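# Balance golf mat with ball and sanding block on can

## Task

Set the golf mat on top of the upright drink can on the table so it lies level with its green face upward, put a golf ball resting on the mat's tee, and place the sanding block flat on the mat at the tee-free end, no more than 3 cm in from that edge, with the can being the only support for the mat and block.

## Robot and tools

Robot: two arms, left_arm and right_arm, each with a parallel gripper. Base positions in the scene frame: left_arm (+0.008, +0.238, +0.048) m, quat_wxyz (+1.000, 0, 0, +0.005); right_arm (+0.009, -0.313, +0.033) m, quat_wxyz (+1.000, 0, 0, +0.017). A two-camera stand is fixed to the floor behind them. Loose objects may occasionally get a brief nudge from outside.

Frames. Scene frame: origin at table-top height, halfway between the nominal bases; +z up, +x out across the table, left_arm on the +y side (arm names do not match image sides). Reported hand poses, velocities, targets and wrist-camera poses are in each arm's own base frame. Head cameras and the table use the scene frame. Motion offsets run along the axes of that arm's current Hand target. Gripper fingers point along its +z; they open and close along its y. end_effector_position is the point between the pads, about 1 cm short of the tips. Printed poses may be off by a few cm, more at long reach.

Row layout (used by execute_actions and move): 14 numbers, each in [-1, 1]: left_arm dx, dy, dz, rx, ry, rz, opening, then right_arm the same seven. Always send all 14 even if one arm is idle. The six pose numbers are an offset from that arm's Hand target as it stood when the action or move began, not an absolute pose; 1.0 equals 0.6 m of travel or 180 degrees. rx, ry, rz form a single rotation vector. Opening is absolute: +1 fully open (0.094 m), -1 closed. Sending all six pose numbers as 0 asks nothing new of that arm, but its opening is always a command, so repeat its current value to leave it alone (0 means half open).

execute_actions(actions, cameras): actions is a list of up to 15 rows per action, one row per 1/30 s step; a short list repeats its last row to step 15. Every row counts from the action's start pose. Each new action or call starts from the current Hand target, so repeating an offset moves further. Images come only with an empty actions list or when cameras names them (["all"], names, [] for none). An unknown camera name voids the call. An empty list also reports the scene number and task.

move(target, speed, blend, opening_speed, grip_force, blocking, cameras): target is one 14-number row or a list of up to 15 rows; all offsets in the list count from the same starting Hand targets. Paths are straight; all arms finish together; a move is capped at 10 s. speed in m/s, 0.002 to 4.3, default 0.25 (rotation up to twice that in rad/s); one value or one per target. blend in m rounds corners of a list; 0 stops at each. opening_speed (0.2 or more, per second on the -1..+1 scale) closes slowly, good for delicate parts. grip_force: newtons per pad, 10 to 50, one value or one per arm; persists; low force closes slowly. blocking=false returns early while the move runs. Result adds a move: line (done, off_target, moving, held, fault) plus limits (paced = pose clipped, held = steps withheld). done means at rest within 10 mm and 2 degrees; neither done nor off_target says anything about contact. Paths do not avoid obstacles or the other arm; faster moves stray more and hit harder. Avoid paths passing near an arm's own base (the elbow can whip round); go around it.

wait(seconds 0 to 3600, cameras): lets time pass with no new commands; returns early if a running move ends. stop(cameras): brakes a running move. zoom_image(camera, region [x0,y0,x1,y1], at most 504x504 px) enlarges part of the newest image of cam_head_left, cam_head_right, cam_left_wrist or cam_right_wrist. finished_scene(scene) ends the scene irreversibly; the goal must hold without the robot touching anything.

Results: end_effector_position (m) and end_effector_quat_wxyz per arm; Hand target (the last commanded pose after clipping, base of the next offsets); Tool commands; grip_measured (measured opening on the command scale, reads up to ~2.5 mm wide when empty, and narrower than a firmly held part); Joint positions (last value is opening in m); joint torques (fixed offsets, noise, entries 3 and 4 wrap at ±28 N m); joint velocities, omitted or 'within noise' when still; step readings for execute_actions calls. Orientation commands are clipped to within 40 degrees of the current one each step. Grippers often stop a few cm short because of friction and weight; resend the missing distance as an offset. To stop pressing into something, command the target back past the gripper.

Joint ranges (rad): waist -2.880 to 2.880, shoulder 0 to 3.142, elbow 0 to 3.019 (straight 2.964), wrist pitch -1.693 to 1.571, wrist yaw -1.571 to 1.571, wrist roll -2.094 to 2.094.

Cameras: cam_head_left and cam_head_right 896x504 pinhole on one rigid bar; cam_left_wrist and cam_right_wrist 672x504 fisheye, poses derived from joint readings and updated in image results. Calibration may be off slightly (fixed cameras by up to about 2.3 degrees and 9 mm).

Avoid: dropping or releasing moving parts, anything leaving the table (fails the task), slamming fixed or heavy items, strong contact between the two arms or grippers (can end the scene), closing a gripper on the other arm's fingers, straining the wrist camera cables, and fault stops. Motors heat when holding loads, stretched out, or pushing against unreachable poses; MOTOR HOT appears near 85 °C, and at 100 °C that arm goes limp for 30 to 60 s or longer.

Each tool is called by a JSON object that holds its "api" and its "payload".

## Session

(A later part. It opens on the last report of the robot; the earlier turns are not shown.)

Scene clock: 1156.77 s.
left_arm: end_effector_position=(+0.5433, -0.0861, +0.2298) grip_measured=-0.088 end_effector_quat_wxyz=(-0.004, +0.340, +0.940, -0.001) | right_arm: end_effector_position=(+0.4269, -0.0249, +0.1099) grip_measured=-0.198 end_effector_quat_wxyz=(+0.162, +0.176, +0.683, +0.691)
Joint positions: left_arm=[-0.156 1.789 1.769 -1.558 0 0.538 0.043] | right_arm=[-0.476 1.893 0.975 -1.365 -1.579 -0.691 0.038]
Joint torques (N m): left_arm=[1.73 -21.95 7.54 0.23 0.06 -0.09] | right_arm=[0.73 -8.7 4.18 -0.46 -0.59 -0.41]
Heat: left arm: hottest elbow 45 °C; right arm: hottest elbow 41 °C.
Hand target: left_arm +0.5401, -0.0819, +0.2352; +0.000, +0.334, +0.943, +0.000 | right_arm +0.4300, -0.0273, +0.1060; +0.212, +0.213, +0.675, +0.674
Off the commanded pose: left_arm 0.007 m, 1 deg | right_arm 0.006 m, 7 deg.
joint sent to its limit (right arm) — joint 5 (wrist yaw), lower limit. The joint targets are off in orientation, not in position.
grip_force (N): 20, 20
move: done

{"api": "move", "payload": {"target": [-0.2766, -0.625, 0, 0, 0, 0, -0.22, 0, 0, 0, 0, 0, 0, -0.2], "speed": 0.25, "cameras": ["all"]}}

Scene clock: 1160.30 s.
left_arm: end_effector_position=(+0.4221, -0.4726, +0.2308) grip_measured=-0.088 end_effector_quat_wxyz=(-0.003, +0.341, +0.940, +0.000) | right_arm: end_effector_position=(+0.4269, -0.0249, +0.1099) grip_measured=-0.198 end_effector_quat_wxyz=(+0.162, +0.176, +0.683, +0.691)
Joint positions: left_arm=[-0.841 2.045 2.157 -1.687 0.002 -0.145 0.043] | right_arm=[-0.476 1.893 0.975 -1.365 -1.579 -0.691 0.038]
Joint torques (N m): left_arm=[2.26 -22.3 11.97 -0.21 -0.07 -0.1] | right_arm=[1.55 -9.52 3.86 -0.39 -0.63 -0.38]
Heat: left arm: hottest elbow 45 °C; right arm: hottest elbow 41 °C.
Hand target: left_arm +0.4331, -0.4778, +0.2350; +0.000, +0.334, +0.943, +0.000 | right_arm +0.4300, -0.0273, +0.1060; +0.212, +0.213, +0.675, +0.674
Off the commanded pose: left_arm 0.013 m, 1 deg | right_arm 0.006 m, 7 deg.
joint sent to its limit (left arm) — joint 4 (wrist pitch), lower limit. The joint targets still meet the commanded pose.
joint sent to its limit (right arm) — joint 5 (wrist yaw), lower limit. The joint targets are off in orientation, not in position.
grip_force (N): 20, 20
move: off_target (left_arm)
cam_left_wrist: T_world_to_cam=[[-0.69956, -0.7124, -0.05569, -0.02496], [-0.64974, 0.60171, 0.46452, 0.50459], [-0.29742, 0.36114, -0.88381, 0.60812]] pos_world=[0.49125, -0.54102, 0.30168]
cam_right_wrist: T_world_to_cam=[[-0.07033, 0.08884, -0.99356, 0.14351], [-0.99556, 0.05626, 0.0755, 0.47575], [0.0626, 0.99446, 0.08449, 0.10065]] pos_world=[0.47743, -0.13961, 0.09816]

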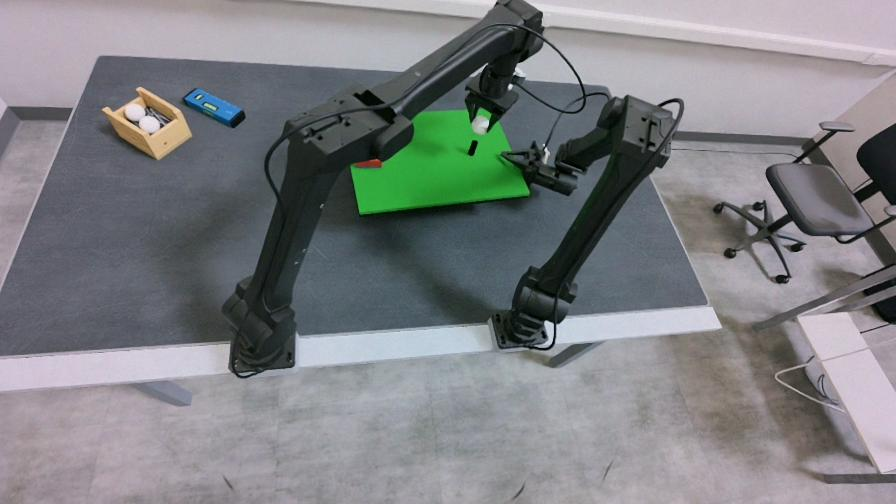

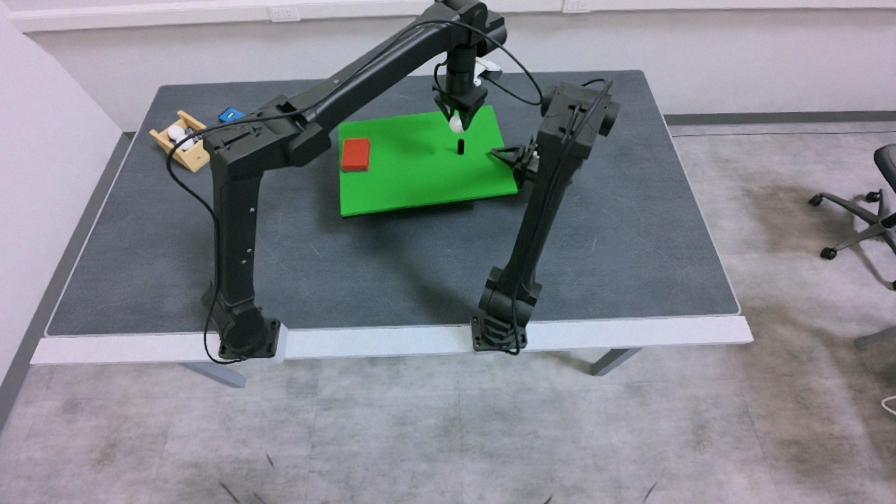

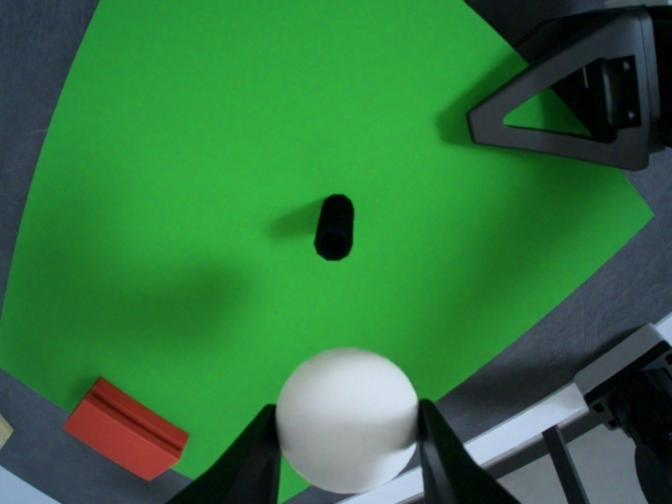

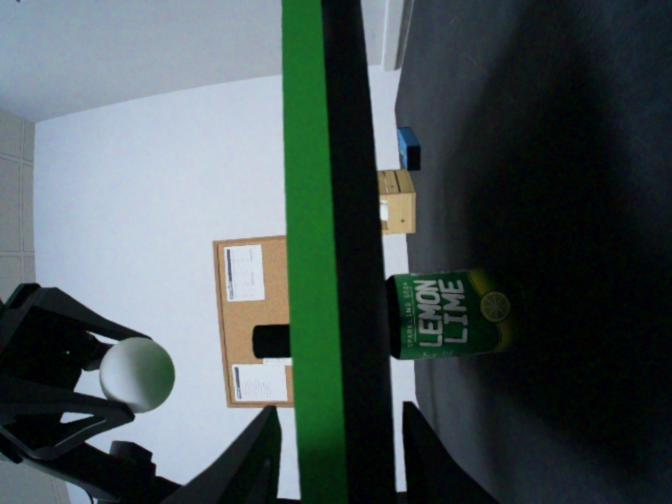

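{"api": "zoom_image", "payload": {"camera": "cam_head_left", "region": [430, 90, 530, 170]}}

{"api": "zoom_image", "payload": {"camera": "cam_head_right", "region": [410, 90, 510, 170]}}

Scaled by 5.040.

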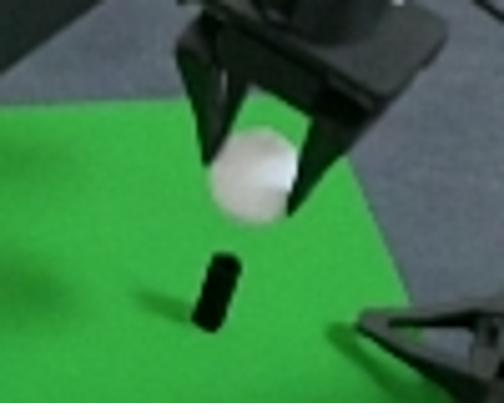

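Scaled by 5.040.

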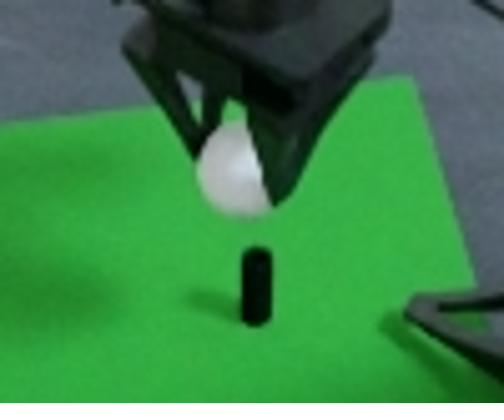

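{"api": "move", "payload": {"target": [-0.0304, 0.0101, 0.075, 0, 0, 0, -0.22, 0, 0, 0, 0, 0, 0, -0.2], "speed": 0.08, "cameras": ["all"]}}

{"api": "zoom_image", "payload": {"camera": "cam_head_left", "region": [430, 90, 530, 170]}}

{"api": "zoom_image", "payload": {"camera": "cam_head_right", "region": [410, 90, 510, 170]}}

Scene clock: 1168.60 s.
left_arm: end_effector_position=(+0.4388, -0.4796, +0.1936) grip_measured=-0.088 end_effector_quat_wxyz=(-0.008, +0.335, +0.942, +0.004) | right_arm: end_effector_position=(+0.4269, -0.0249, +0.1099) grip_measured=-0.198 end_effector_quat_wxyz=(+0.162, +0.176, +0.683, +0.691)
Joint positions: left_arm=[-0.829 2.105 2.157 -1.641 0.002 -0.146 0.043] | right_arm=[-0.476 1.893 0.975 -1.365 -1.579 -0.691 0.038]
Joint torques (N m): left_arm=[2.2 -23.18 10.43 0.61 -0.11 0.02] | right_arm=[1.49 -9 4.01 -0.34 -0.61 -0.43]
Heat: left arm: hottest elbow 47 °C; right arm: hottest elbow 41 °C.
Hand target: left_arm +0.4510, -0.4846, +0.1899; +0.000, +0.334, +0.943, +0.000 | right_arm +0.4300, -0.0273, +0.1060; +0.212, +0.213, +0.675, +0.674
Off the commanded pose: left_arm 0.014 m, 1 deg | right_arm 0.006 m, 7 deg.
joint sent to its limit (right arm) — joint 5 (wrist yaw), lower limit. The joint targets are off in orientation, not in position.
grip_force (N): 20, 20
move: off_target (left_arm)
cam_left_wrist: T_world_to_cam=[[-0.69105, -0.72057, -0.05689, -0.02779], [-0.6531, 0.58874, 0.47628, 0.52999], [-0.3097, 0.36628, -0.87745, 0.5893]] pos_world=[0.50944, -0.5479, 0.26308]
cam_right_wrist: T_world_to_cam=[[-0.07033, 0.08884, -0.99356, 0.14351], [-0.99556, 0.05626, 0.0755, 0.47575], [0.0626, 0.99446, 0.08449, 0.10065]] pos_world=[0.47743, -0.13961, 0.09816]

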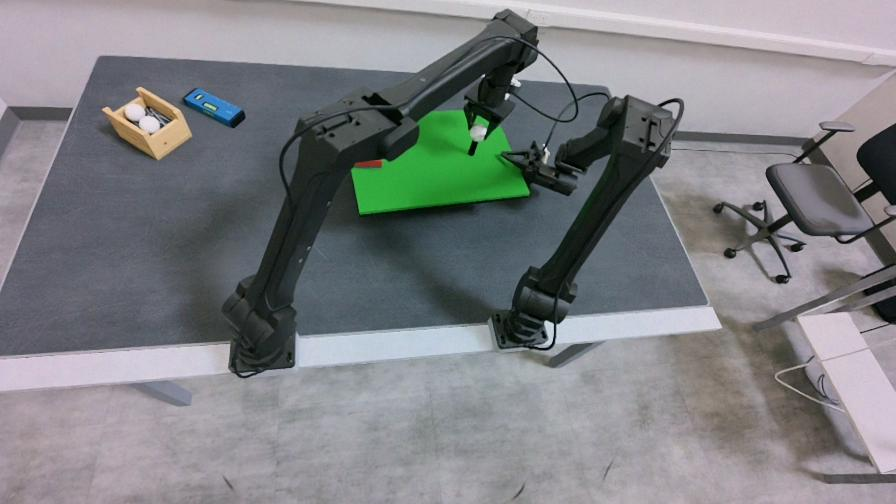

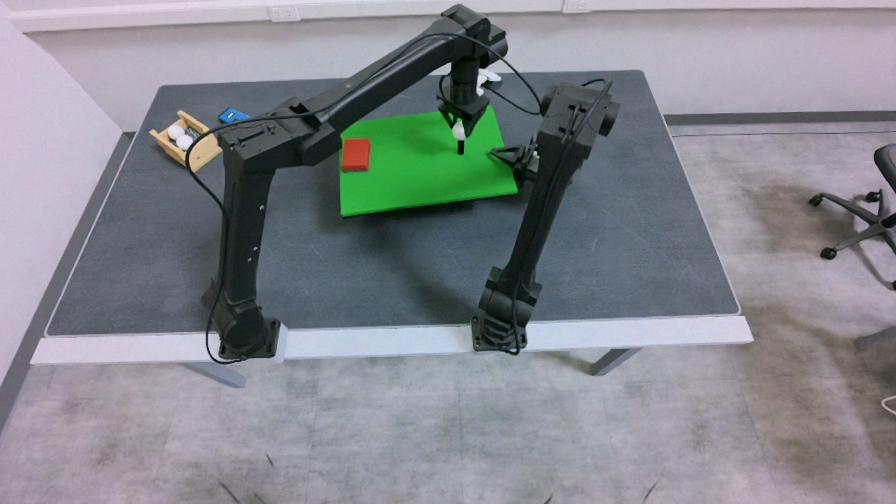

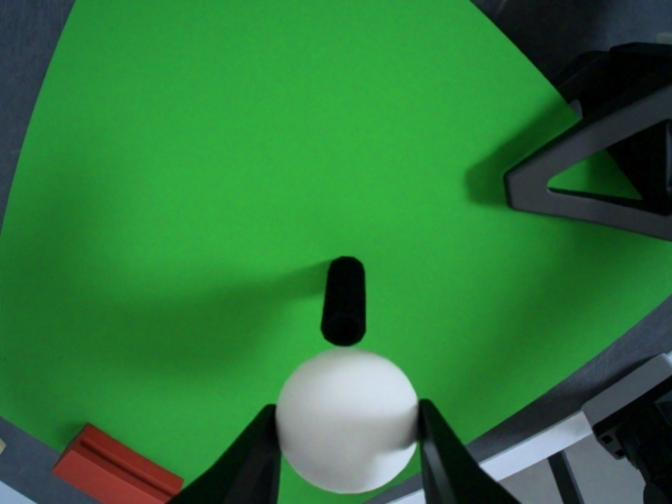

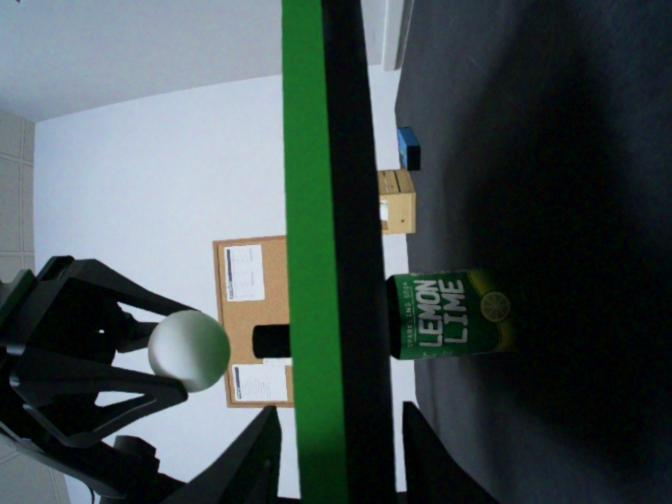

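Scaled by 5.040.

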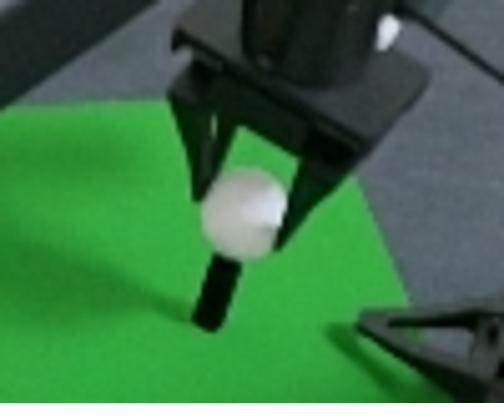

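Scaled by 5.040.

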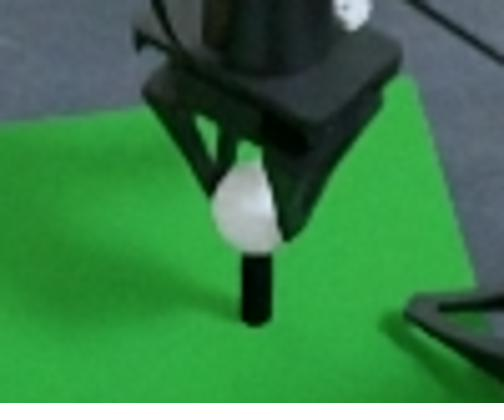

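{"api": "move", "payload": {"target": [-0.0099, 0.0037, 0.02, 0, 0, 0, -0.22, 0, 0, 0, 0, 0, 0, -0.2], "speed": 0.05, "cameras": ["cam_head_left", "cam_head_right", "cam_left_wrist"]}}

{"api": "zoom_image", "payload": {"camera": "cam_head_left", "region": [450, 110, 510, 170]}}

{"api": "zoom_image", "payload": {"camera": "cam_head_right", "region": [430, 110, 490, 170]}}

Scene clock: 1175.40 s.
left_arm: end_effector_position=(+0.4446, -0.4819, +0.1841) grip_measured=-0.088 end_effector_quat_wxyz=(-0.007, +0.334, +0.943, +0.003) | right_arm: end_effector_position=(+0.4269, -0.0249, +0.1099) grip_measured=-0.198 end_effector_quat_wxyz=(+0.162, +0.176, +0.683, +0.691)
Joint positions: left_arm=[-0.824 2.12 2.157 -1.622 0.002 -0.144 0.043] | right_arm=[-0.476 1.893 0.975 -1.365 -1.579 -0.691 0.038]
Joint torques (N m): left_arm=[2.26 -22.95 10.4 0.64 -0.08 0.04] | right_arm=[1.44 -9.64 3.97 -0.28 -0.6 -0.36]
Heat: left arm: hottest elbow 48 °C; right arm: hottest elbow 41 °C.
Hand target: left_arm +0.4571, -0.4865, +0.1779; +0.000, +0.334, +0.943, +0.000 | right_arm +0.4300, -0.0273, +0.1060; +0.212, +0.213, +0.675, +0.674
Off the commanded pose: left_arm 0.015 m, 1 deg | right_arm 0.006 m, 7 deg.
joint sent to its limit (right arm) — joint 5 (wrist yaw), lower limit. The joint targets are off in orientation, not in position.
grip_force (N): 20, 20
move: off_target (left_arm)
cam_left_wrist: T_world_to_cam=[[-0.68947, -0.7221, -0.05656, -0.02747], [-0.6556, 0.58896, 0.47256, 0.54148], [-0.30793, 0.36289, -0.87948, 0.5816]] pos_world=[0.51514, -0.54981, 0.25408]

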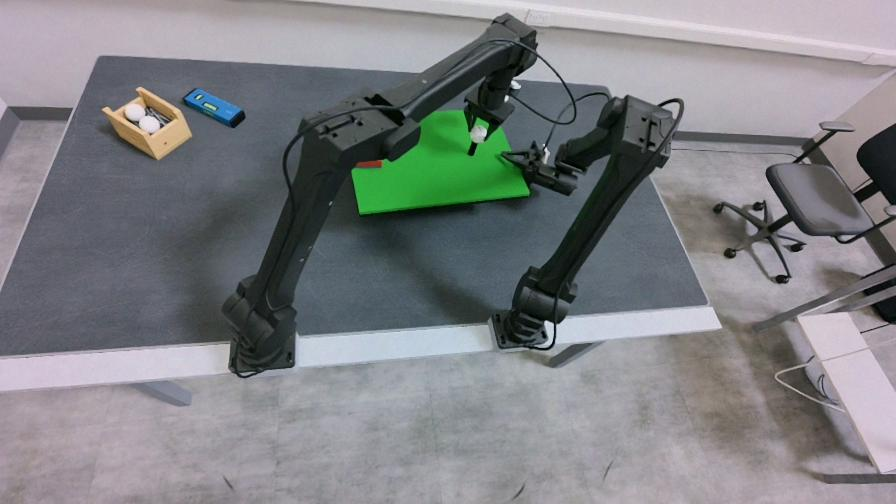

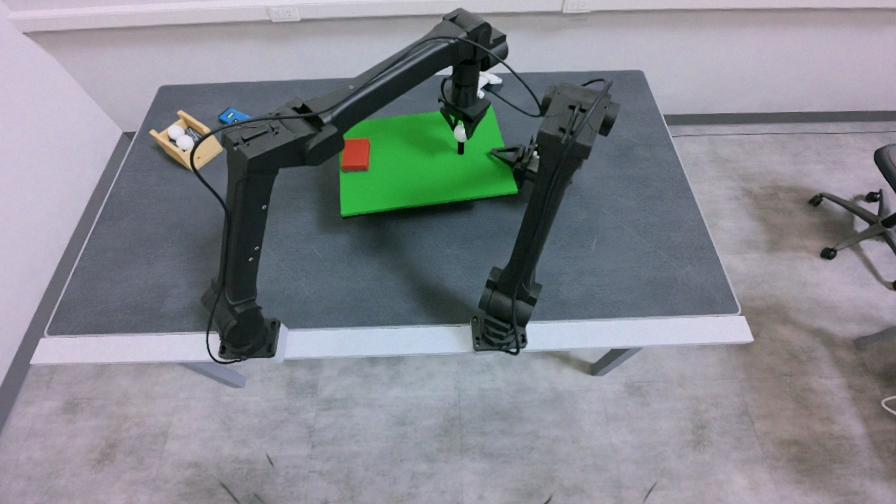

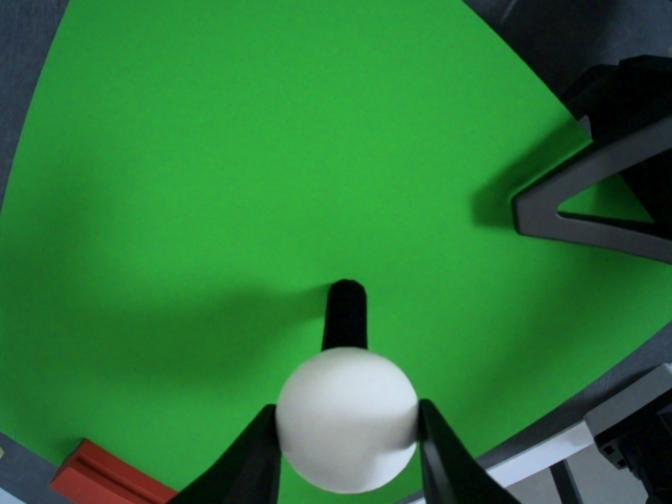

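Scaled by 8.400.

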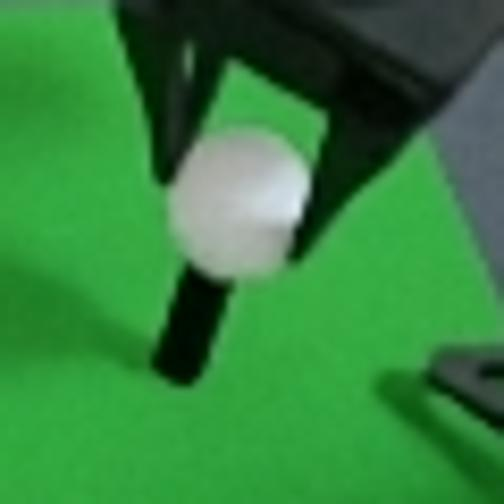

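Scaled by 8.400.

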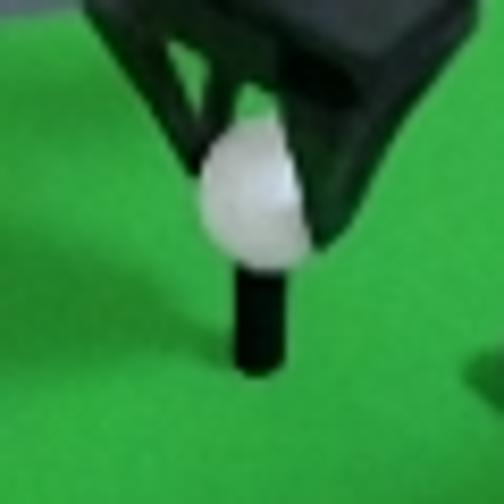

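{"api": "move", "payload": {"target": [0.0021, 0.0026, 0.0075, 0, 0, 0, -0.22, 0, 0, 0, 0, 0, 0, -0.2], "speed": 0.03, "cameras": ["all"]}}

{"api": "zoom_image", "payload": {"camera": "cam_head_left", "region": [450, 110, 510, 170]}}

{"api": "zoom_image", "payload": {"camera": "cam_head_right", "region": [430, 110, 490, 170]}}

Scene clock: 1185.13 s.
left_arm: end_effector_position=(+0.4481, -0.4834, +0.1841) grip_measured=-0.088 end_effector_quat_wxyz=(+0.000, +0.334, +0.943, -0.001) | right_arm: end_effector_position=(+0.4269, -0.0249, +0.1099) grip_measured=-0.198 end_effector_quat_wxyz=(+0.162, +0.176, +0.683, +0.691)
Joint positions: left_arm=[-0.822 2.12 2.157 -1.608 0.002 -0.142 0.043] | right_arm=[-0.476 1.893 0.975 -1.365 -1.579 -0.691 0.038]
Joint torques (N m): left_arm=[2.02 -23.59 8.84 0.68 -0.09 0.05] | right_arm=[1.2 -9.17 3.96 -0.34 -0.57 -0.4]
Heat: left arm: hottest elbow 48 °C; right arm: hottest elbow 41 °C.
Hand target: left_arm +0.4572, -0.4845, +0.1734; +0.000, +0.334, +0.943, +0.000 | right_arm +0.4300, -0.0273, +0.1060; +0.212, +0.213, +0.675, +0.674
Off the commanded pose: left_arm 0.014 m, 0 deg | right_arm 0.006 m, 7 deg.
joint sent to its limit (right arm) — joint 5 (wrist yaw), lower limit. The joint targets are off in orientation, not in position.
grip_force (N): 20, 20
move: off_target (left_arm)
cam_left_wrist: T_world_to_cam=[[-0.68867, -0.72293, -0.05569, -0.02714], [-0.66029, 0.59356, 0.46011, 0.55133], [-0.29957, 0.35364, -0.88611, 0.57619]] pos_world=[0.51796, -0.55063, 0.25538]
cam_right_wrist: T_world_to_cam=[[-0.07033, 0.08884, -0.99356, 0.14351], [-0.99556, 0.05626, 0.0755, 0.47575], [0.0626, 0.99446, 0.08449, 0.10065]] pos_world=[0.47743, -0.13961, 0.09816]

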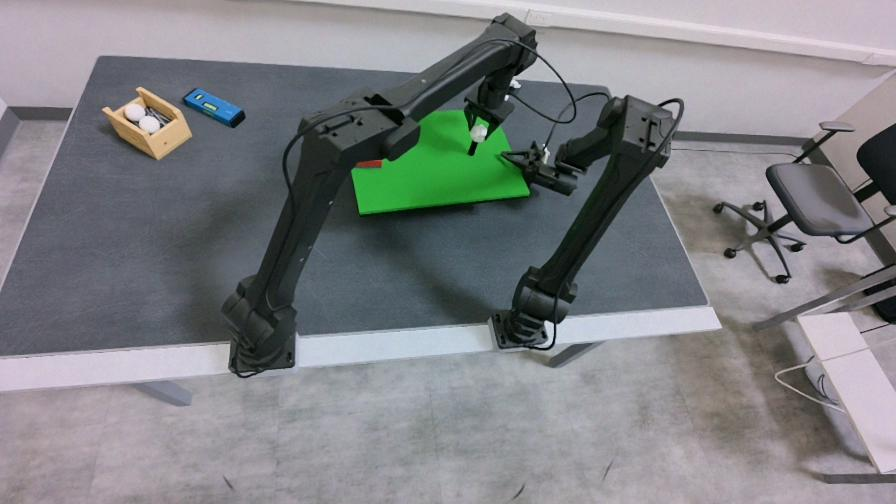

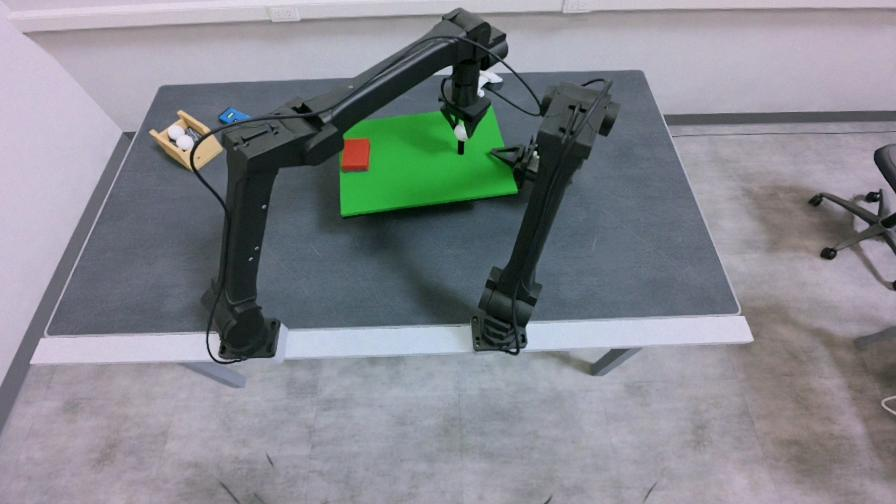

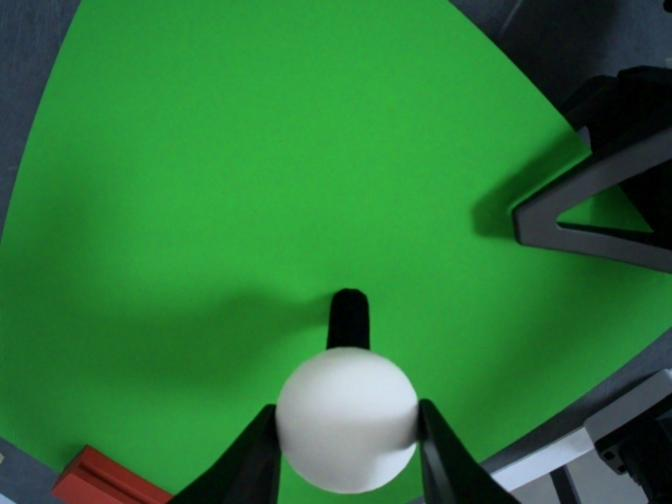

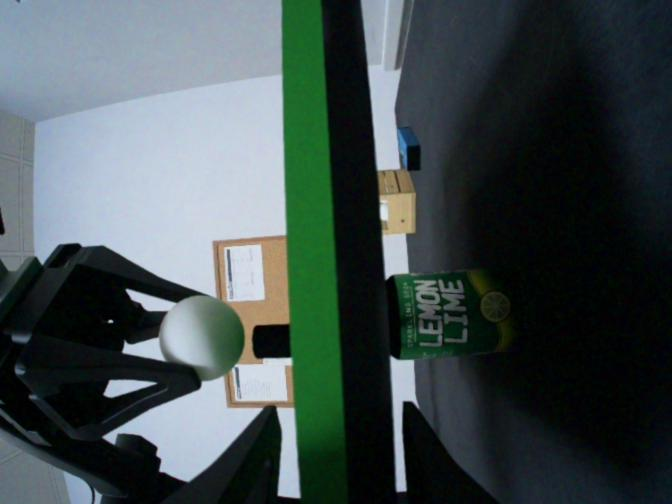

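Scaled by 8.400.

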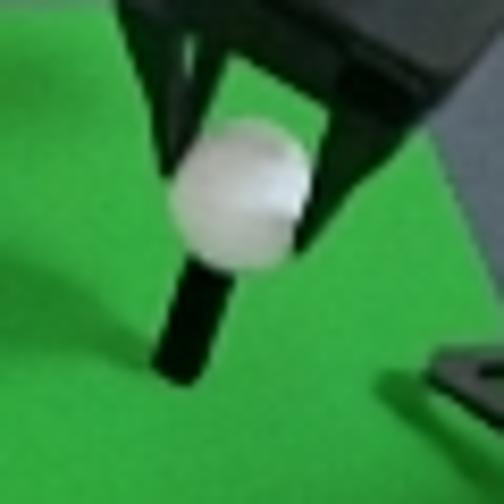

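Scaled by 8.400.

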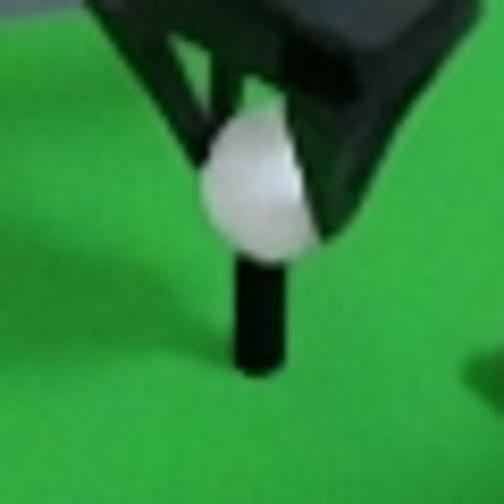

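{"api": "move", "payload": {"target": [0.0062, -0.0029, 0.01, 0, 0, 0, -0.22, 0, 0, 0, 0, 0, 0, -0.2], "speed": 0.03, "cameras": ["cam_left_wrist", "cam_right_wrist"]}}

{"api": "zoom_image", "payload": {"camera": "cam_right_wrist", "region": [140, 260, 320, 400]}}

Scene clock: 1188.60 s.
left_arm: end_effector_position=(+0.4494, -0.4848, +0.1781) grip_measured=-0.088 end_effector_quat_wxyz=(+0.003, +0.334, +0.943, -0.002) | right_arm: end_effector_position=(+0.4269, -0.0249, +0.1099) grip_measured=-0.198 end_effector_quat_wxyz=(+0.162, +0.176, +0.683, +0.691)
Joint positions: left_arm=[-0.822 2.12 2.141 -1.585 0.002 -0.141 0.043] | right_arm=[-0.476 1.893 0.975 -1.365 -1.579 -0.691 0.038]
Joint torques (N m): left_arm=[1.96 -24.53 7.62 0.81 -0.06 0.02] | right_arm=[1.08 -9.76 4.12 -0.25 -0.61 -0.4]
Heat: left arm: hottest elbow 48 °C; right arm: hottest elbow 41 °C.
Hand target: left_arm +0.4531, -0.4835, +0.1674; +0.000, +0.334, +0.943, +0.000 | right_arm +0.4300, -0.0273, +0.1060; +0.212, +0.213, +0.675, +0.674
Off the commanded pose: left_arm 0.011 m, 0 deg | right_arm 0.006 m, 7 deg.
joint sent to its limit (right arm) — joint 5 (wrist yaw), lower limit. The joint targets are off in orientation, not in position.
grip_force (N): 20, 20
move: off_target (left_arm)
cam_left_wrist: T_world_to_cam=[[-0.68869, -0.72294, -0.05533, -0.02763], [-0.66221, 0.59607, 0.45407, 0.55886], [-0.29528, 0.34935, -0.88925, 0.56831]] pos_world=[0.51887, -0.55163, 0.25008]
cam_right_wrist: T_world_to_cam=[[-0.07033, 0.08884, -0.99356, 0.14351], [-0.99556, 0.05626, 0.0755, 0.47575], [0.0626, 0.99446, 0.08449, 0.10065]] pos_world=[0.47743, -0.13961, 0.09816]

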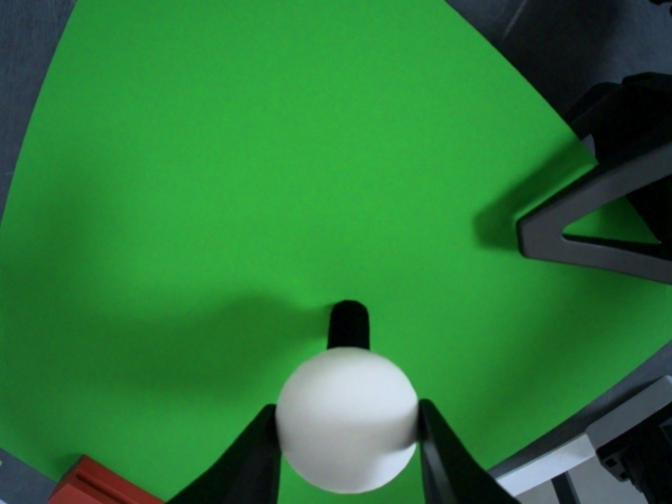

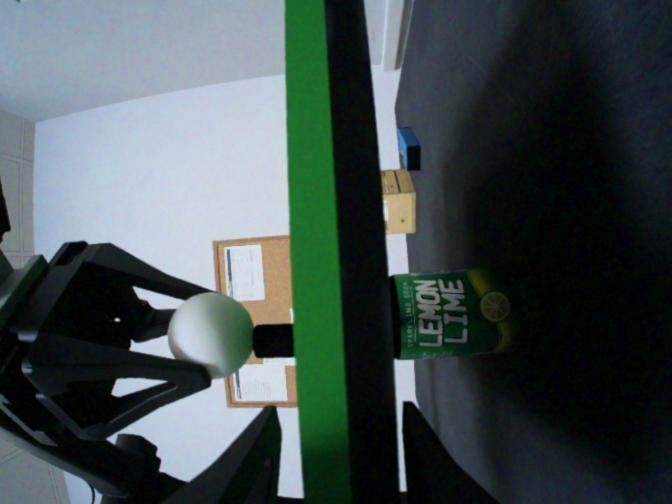

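Scaled by 2.800 from the camera's image (finer frame: 960x720).

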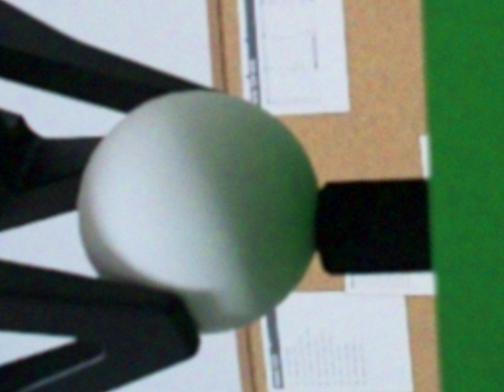

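{"api": "move", "payload": {"target": [0.0110, -0.0070, -0.0083, 0, 0, 0, -0.22, 0, 0, 0, 0, 0, 0, -0.2], "speed": 0.03, "cameras": ["all"]}}

{"api": "zoom_image", "payload": {"camera": "cam_right_wrist", "region": [140, 260, 320, 400]}}

{"api": "zoom_image", "payload": {"camera": "cam_head_left", "region": [450, 110, 510, 170]}}

{"api": "zoom_image", "payload": {"camera": "cam_head_right", "region": [430, 110, 490, 170]}}

Scene clock: 1191.77 s.
left_arm: end_effector_position=(+0.4490, -0.4844, +0.1755) grip_measured=-0.088 end_effector_quat_wxyz=(+0.003, +0.334, +0.943, -0.003) | right_arm: end_effector_position=(+0.4269, -0.0249, +0.1099) grip_measured=-0.198 end_effector_quat_wxyz=(+0.162, +0.176, +0.683, +0.691)
Joint positions: left_arm=[-0.822 2.117 2.13 -1.575 0.002 -0.141 0.043] | right_arm=[-0.476 1.893 0.975 -1.365 -1.579 -0.691 0.038]
Joint torques (N m): left_arm=[1.38 -25.82 6.91 0.44 -0.07 -0.07] | right_arm=[1.14 -9.41 4.12 -0.25 -0.62 -0.37]
Heat: left arm: hottest elbow 48 °C; right arm: hottest elbow 41 °C.
Hand target: left_arm +0.4454, -0.4827, +0.1726; +0.000, +0.334, +0.943, +0.000 | right_arm +0.4300, -0.0273, +0.1061; +0.212, +0.213, +0.675, +0.674
Off the commanded pose: left_arm 0.005 m, 0 deg | right_arm 0.006 m, 7 deg.
joint sent to its limit (right arm) — joint 5 (wrist yaw), lower limit. The joint targets are off in orientation, not in position.
grip_force (N): 20, 20
move: done
cam_left_wrist: T_world_to_cam=[[-0.68866, -0.72298, -0.05521, -0.02773], [-0.66254, 0.5965, 0.45303, 0.56005], [-0.29459, 0.34857, -0.88978, 0.56523]] pos_world=[0.51847, -0.55114, 0.24768]
cam_right_wrist: T_world_to_cam=[[-0.07033, 0.08884, -0.99356, 0.14351], [-0.99556, 0.05626, 0.0755, 0.47575], [0.0626, 0.99446, 0.08449, 0.10065]] pos_world=[0.47743, -0.13961, 0.09816]

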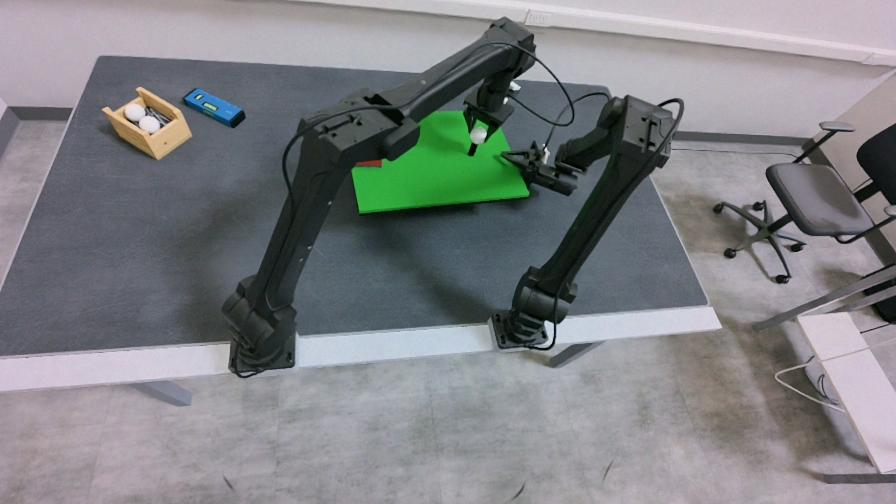

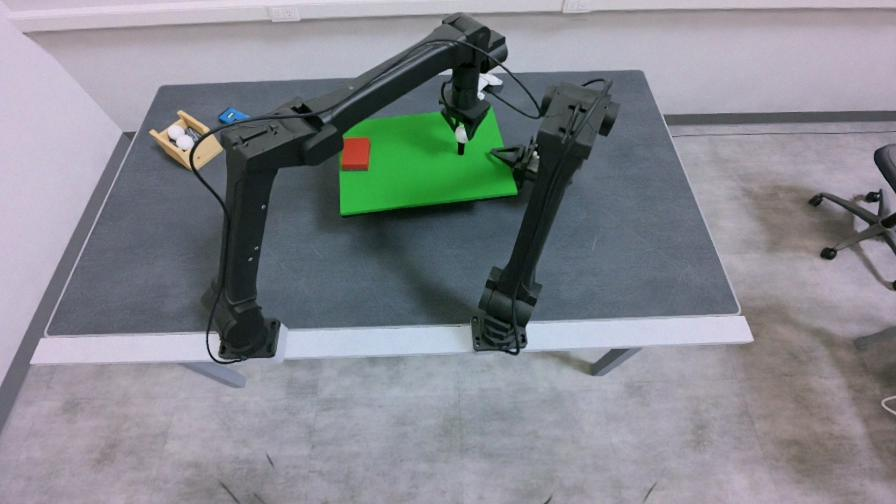

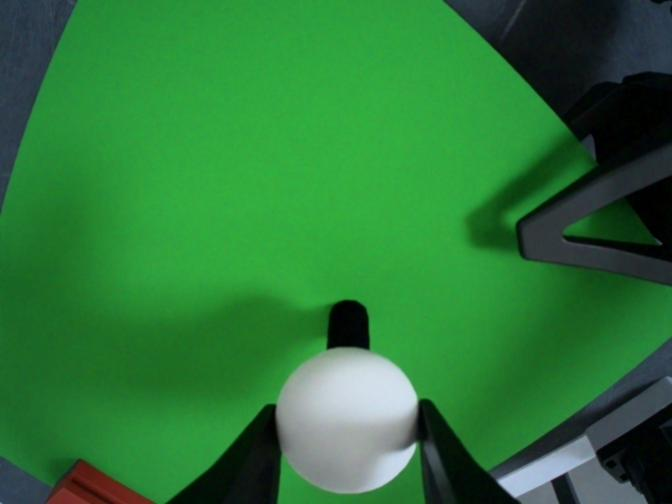

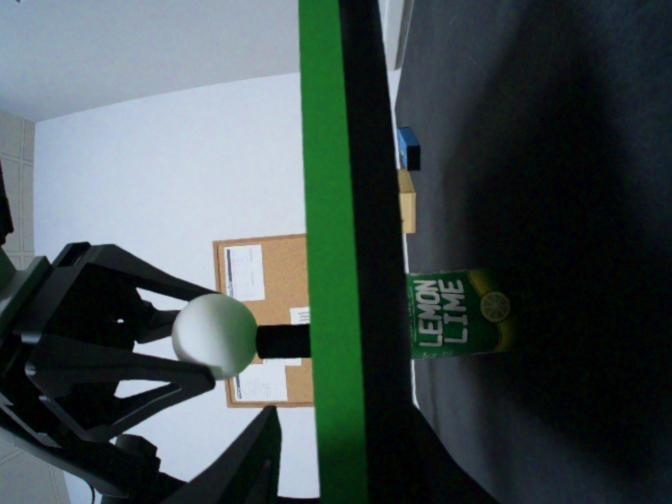

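Scaled by 2.800 from the camera's image (finer frame: 960x720).

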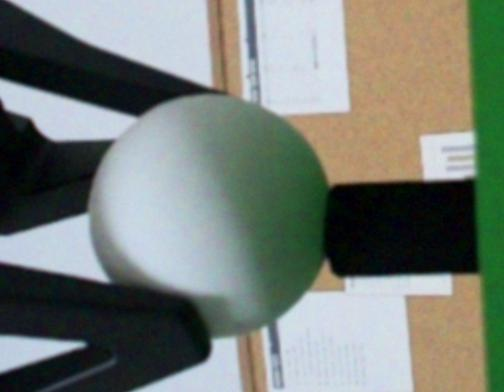

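Scaled by 8.400.

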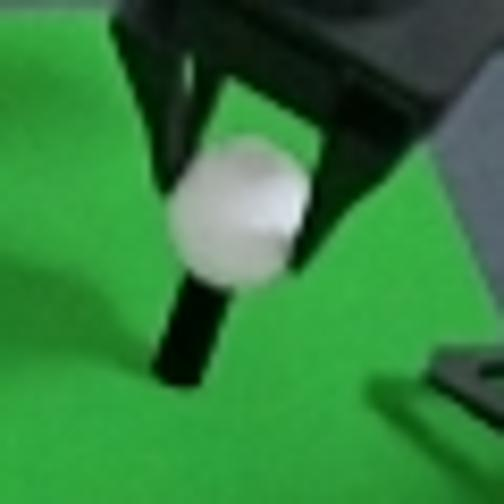

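Scaled by 8.400.

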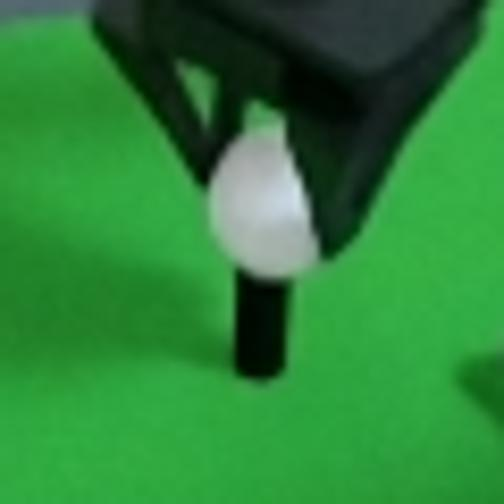

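{"api": "move", "payload": {"target": [0.0101, 0, -0.029, 0, 0, 0, -0.22, 0, 0, 0, 0, 0, 0, -0.2], "speed": 0.03, "cameras": ["cam_left_wrist", "cam_right_wrist"]}}

{"api": "zoom_image", "payload": {"camera": "cam_right_wrist", "region": [140, 260, 320, 400]}}

Scene clock: 1200.20 s.
left_arm: end_effector_position=(+0.4459, -0.4810, +0.1790) grip_measured=-0.088 end_effector_quat_wxyz=(-0.002, +0.334, +0.943, +0.000) | right_arm: end_effector_position=(+0.4269, -0.0249, +0.1099) grip_measured=-0.198 end_effector_quat_wxyz=(+0.162, +0.176, +0.683, +0.691)
Joint positions: left_arm=[-0.822 2.111 2.129 -1.592 0.002 -0.141 0.043] | right_arm=[-0.476 1.893 0.975 -1.365 -1.579 -0.691 0.038]
Joint torques (N m): left_arm=[0.97 -27.52 7.76 -0.28 -0.06 -0.07] | right_arm=[1.2 -9.17 4 -0.13 -0.64 -0.44]
Heat: left arm: hottest elbow 47 °C; right arm: hottest elbow 40 °C.
Hand target: left_arm +0.4406, -0.4788, +0.1899; +0.000, +0.334, +0.943, +0.000 | right_arm +0.4300, -0.0273, +0.1061; +0.212, +0.213, +0.675, +0.674
Off the commanded pose: left_arm 0.012 m, 0 deg | right_arm 0.006 m, 7 deg.
joint sent to its limit (right arm) — joint 5 (wrist yaw), lower limit. The joint targets are off in orientation, not in position.
grip_force (N): 20, 20
move: off_target (left_arm)
cam_left_wrist: T_world_to_cam=[[-0.68909, -0.72251, -0.0559, -0.02679], [-0.65886, 0.59253, 0.46348, 0.54897], [-0.30175, 0.35621, -0.88434, 0.57208]] pos_world=[0.51586, -0.54842, 0.24998]
cam_right_wrist: T_world_to_cam=[[-0.07033, 0.08884, -0.99356, 0.14351], [-0.99556, 0.05626, 0.0755, 0.47575], [0.0626, 0.99446, 0.08449, 0.10065]] pos_world=[0.47743, -0.13961, 0.09816]

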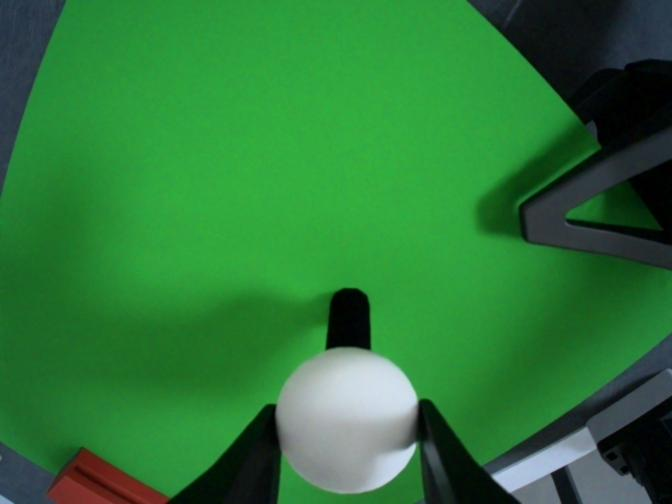

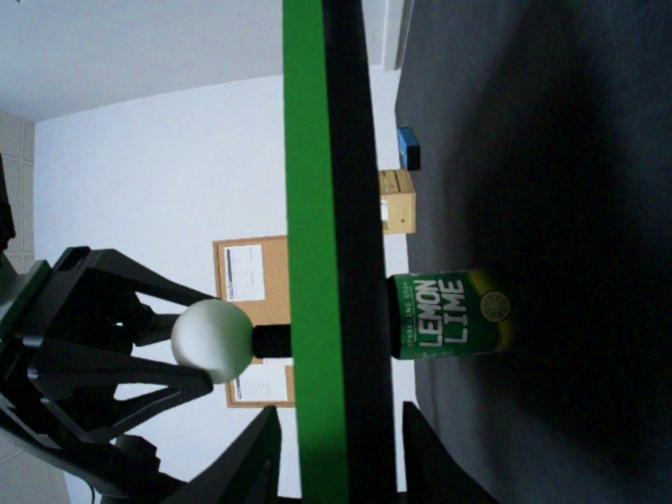

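Scaled by 2.800 from the camera's image (finer frame: 960x720).

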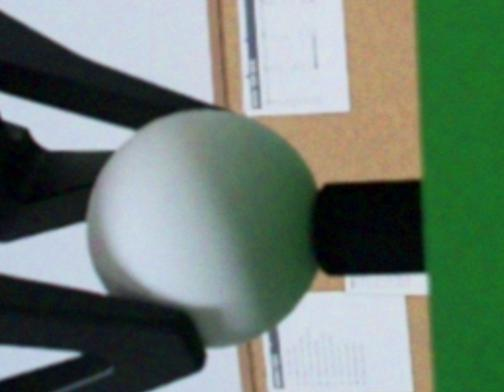

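{"api": "wait", "payload": {"seconds": 0, "cameras": ["cam_head_left", "cam_head_right"]}}

{"api": "zoom_image", "payload": {"camera": "cam_head_left", "region": [450, 110, 510, 170]}}

{"api": "zoom_image", "payload": {"camera": "cam_head_right", "region": [430, 110, 490, 170]}}

Scene clock: 1201.37 s.
left_arm: end_effector_position=(+0.4459, -0.4810, +0.1790) grip_measured=-0.088 end_effector_quat_wxyz=(-0.002, +0.334, +0.943, +0.000) | right_arm: end_effector_position=(+0.4269, -0.0249, +0.1099) grip_measured=-0.198 end_effector_quat_wxyz=(+0.162, +0.176, +0.683, +0.691)
Joint positions: left_arm=[-0.822 2.111 2.129 -1.592 0.002 -0.141 0.043] | right_arm=[-0.476 1.893 0.975 -1.365 -1.579 -0.691 0.038]
Joint torques (N m): left_arm=[1.14 -27.28 7.69 -0.34 -0.09 -0.08] | right_arm=[1.03 -9.05 3.95 -0.32 -0.63 -0.43]
Heat: left arm: hottest elbow 47 °C; right arm: hottest elbow 40 °C.
Hand target: left_arm +0.4406, -0.4788, +0.1898; +0.000, +0.334, +0.943, +0.000 | right_arm +0.4300, -0.0273, +0.1061; +0.212, +0.213, +0.675, +0.674
Tool commands: left_gripper/opening=-0.22 right_gripper/opening=-0.2
Off the commanded pose: left_arm 0.012 m, 0 deg | right_arm 0.006 m, 7 deg.
grip_force (N): 20, 20

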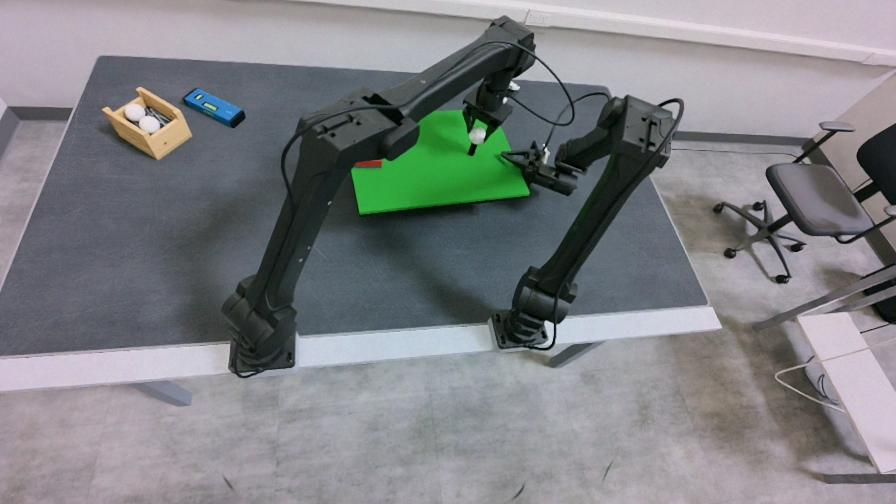

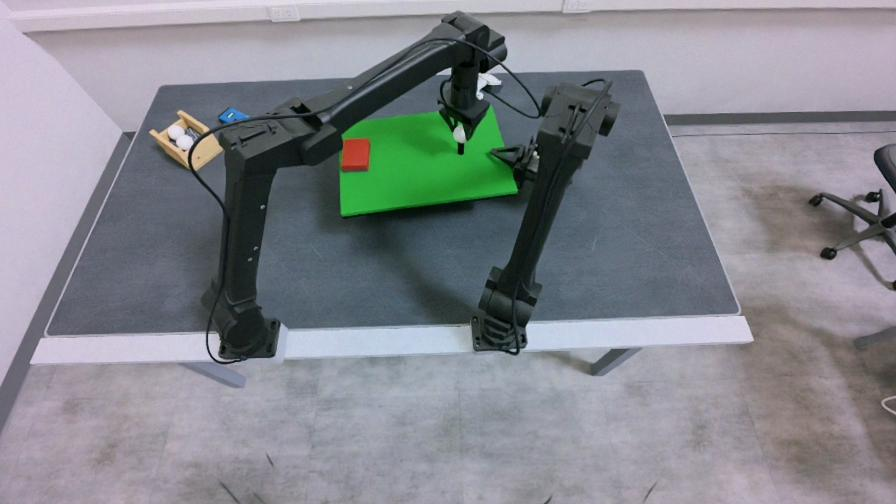

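Scaled by 8.400.

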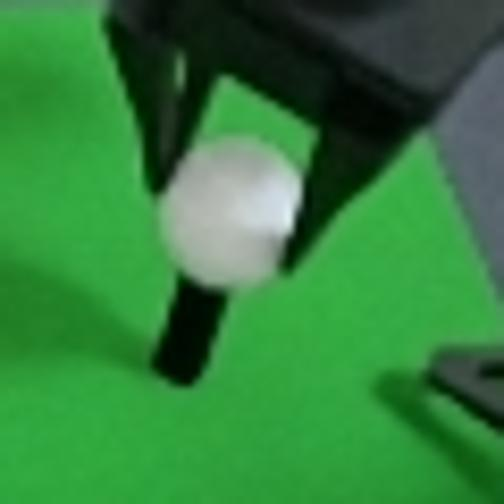

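Scaled by 8.400.

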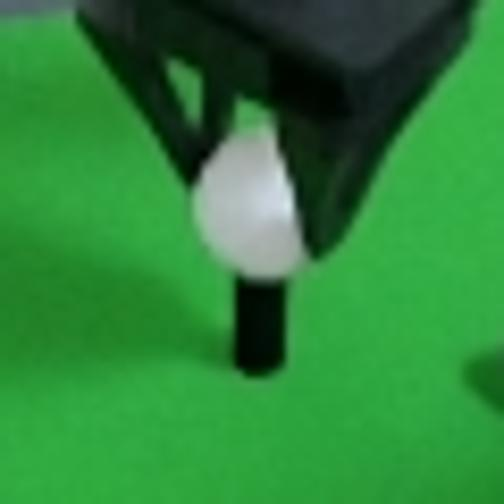

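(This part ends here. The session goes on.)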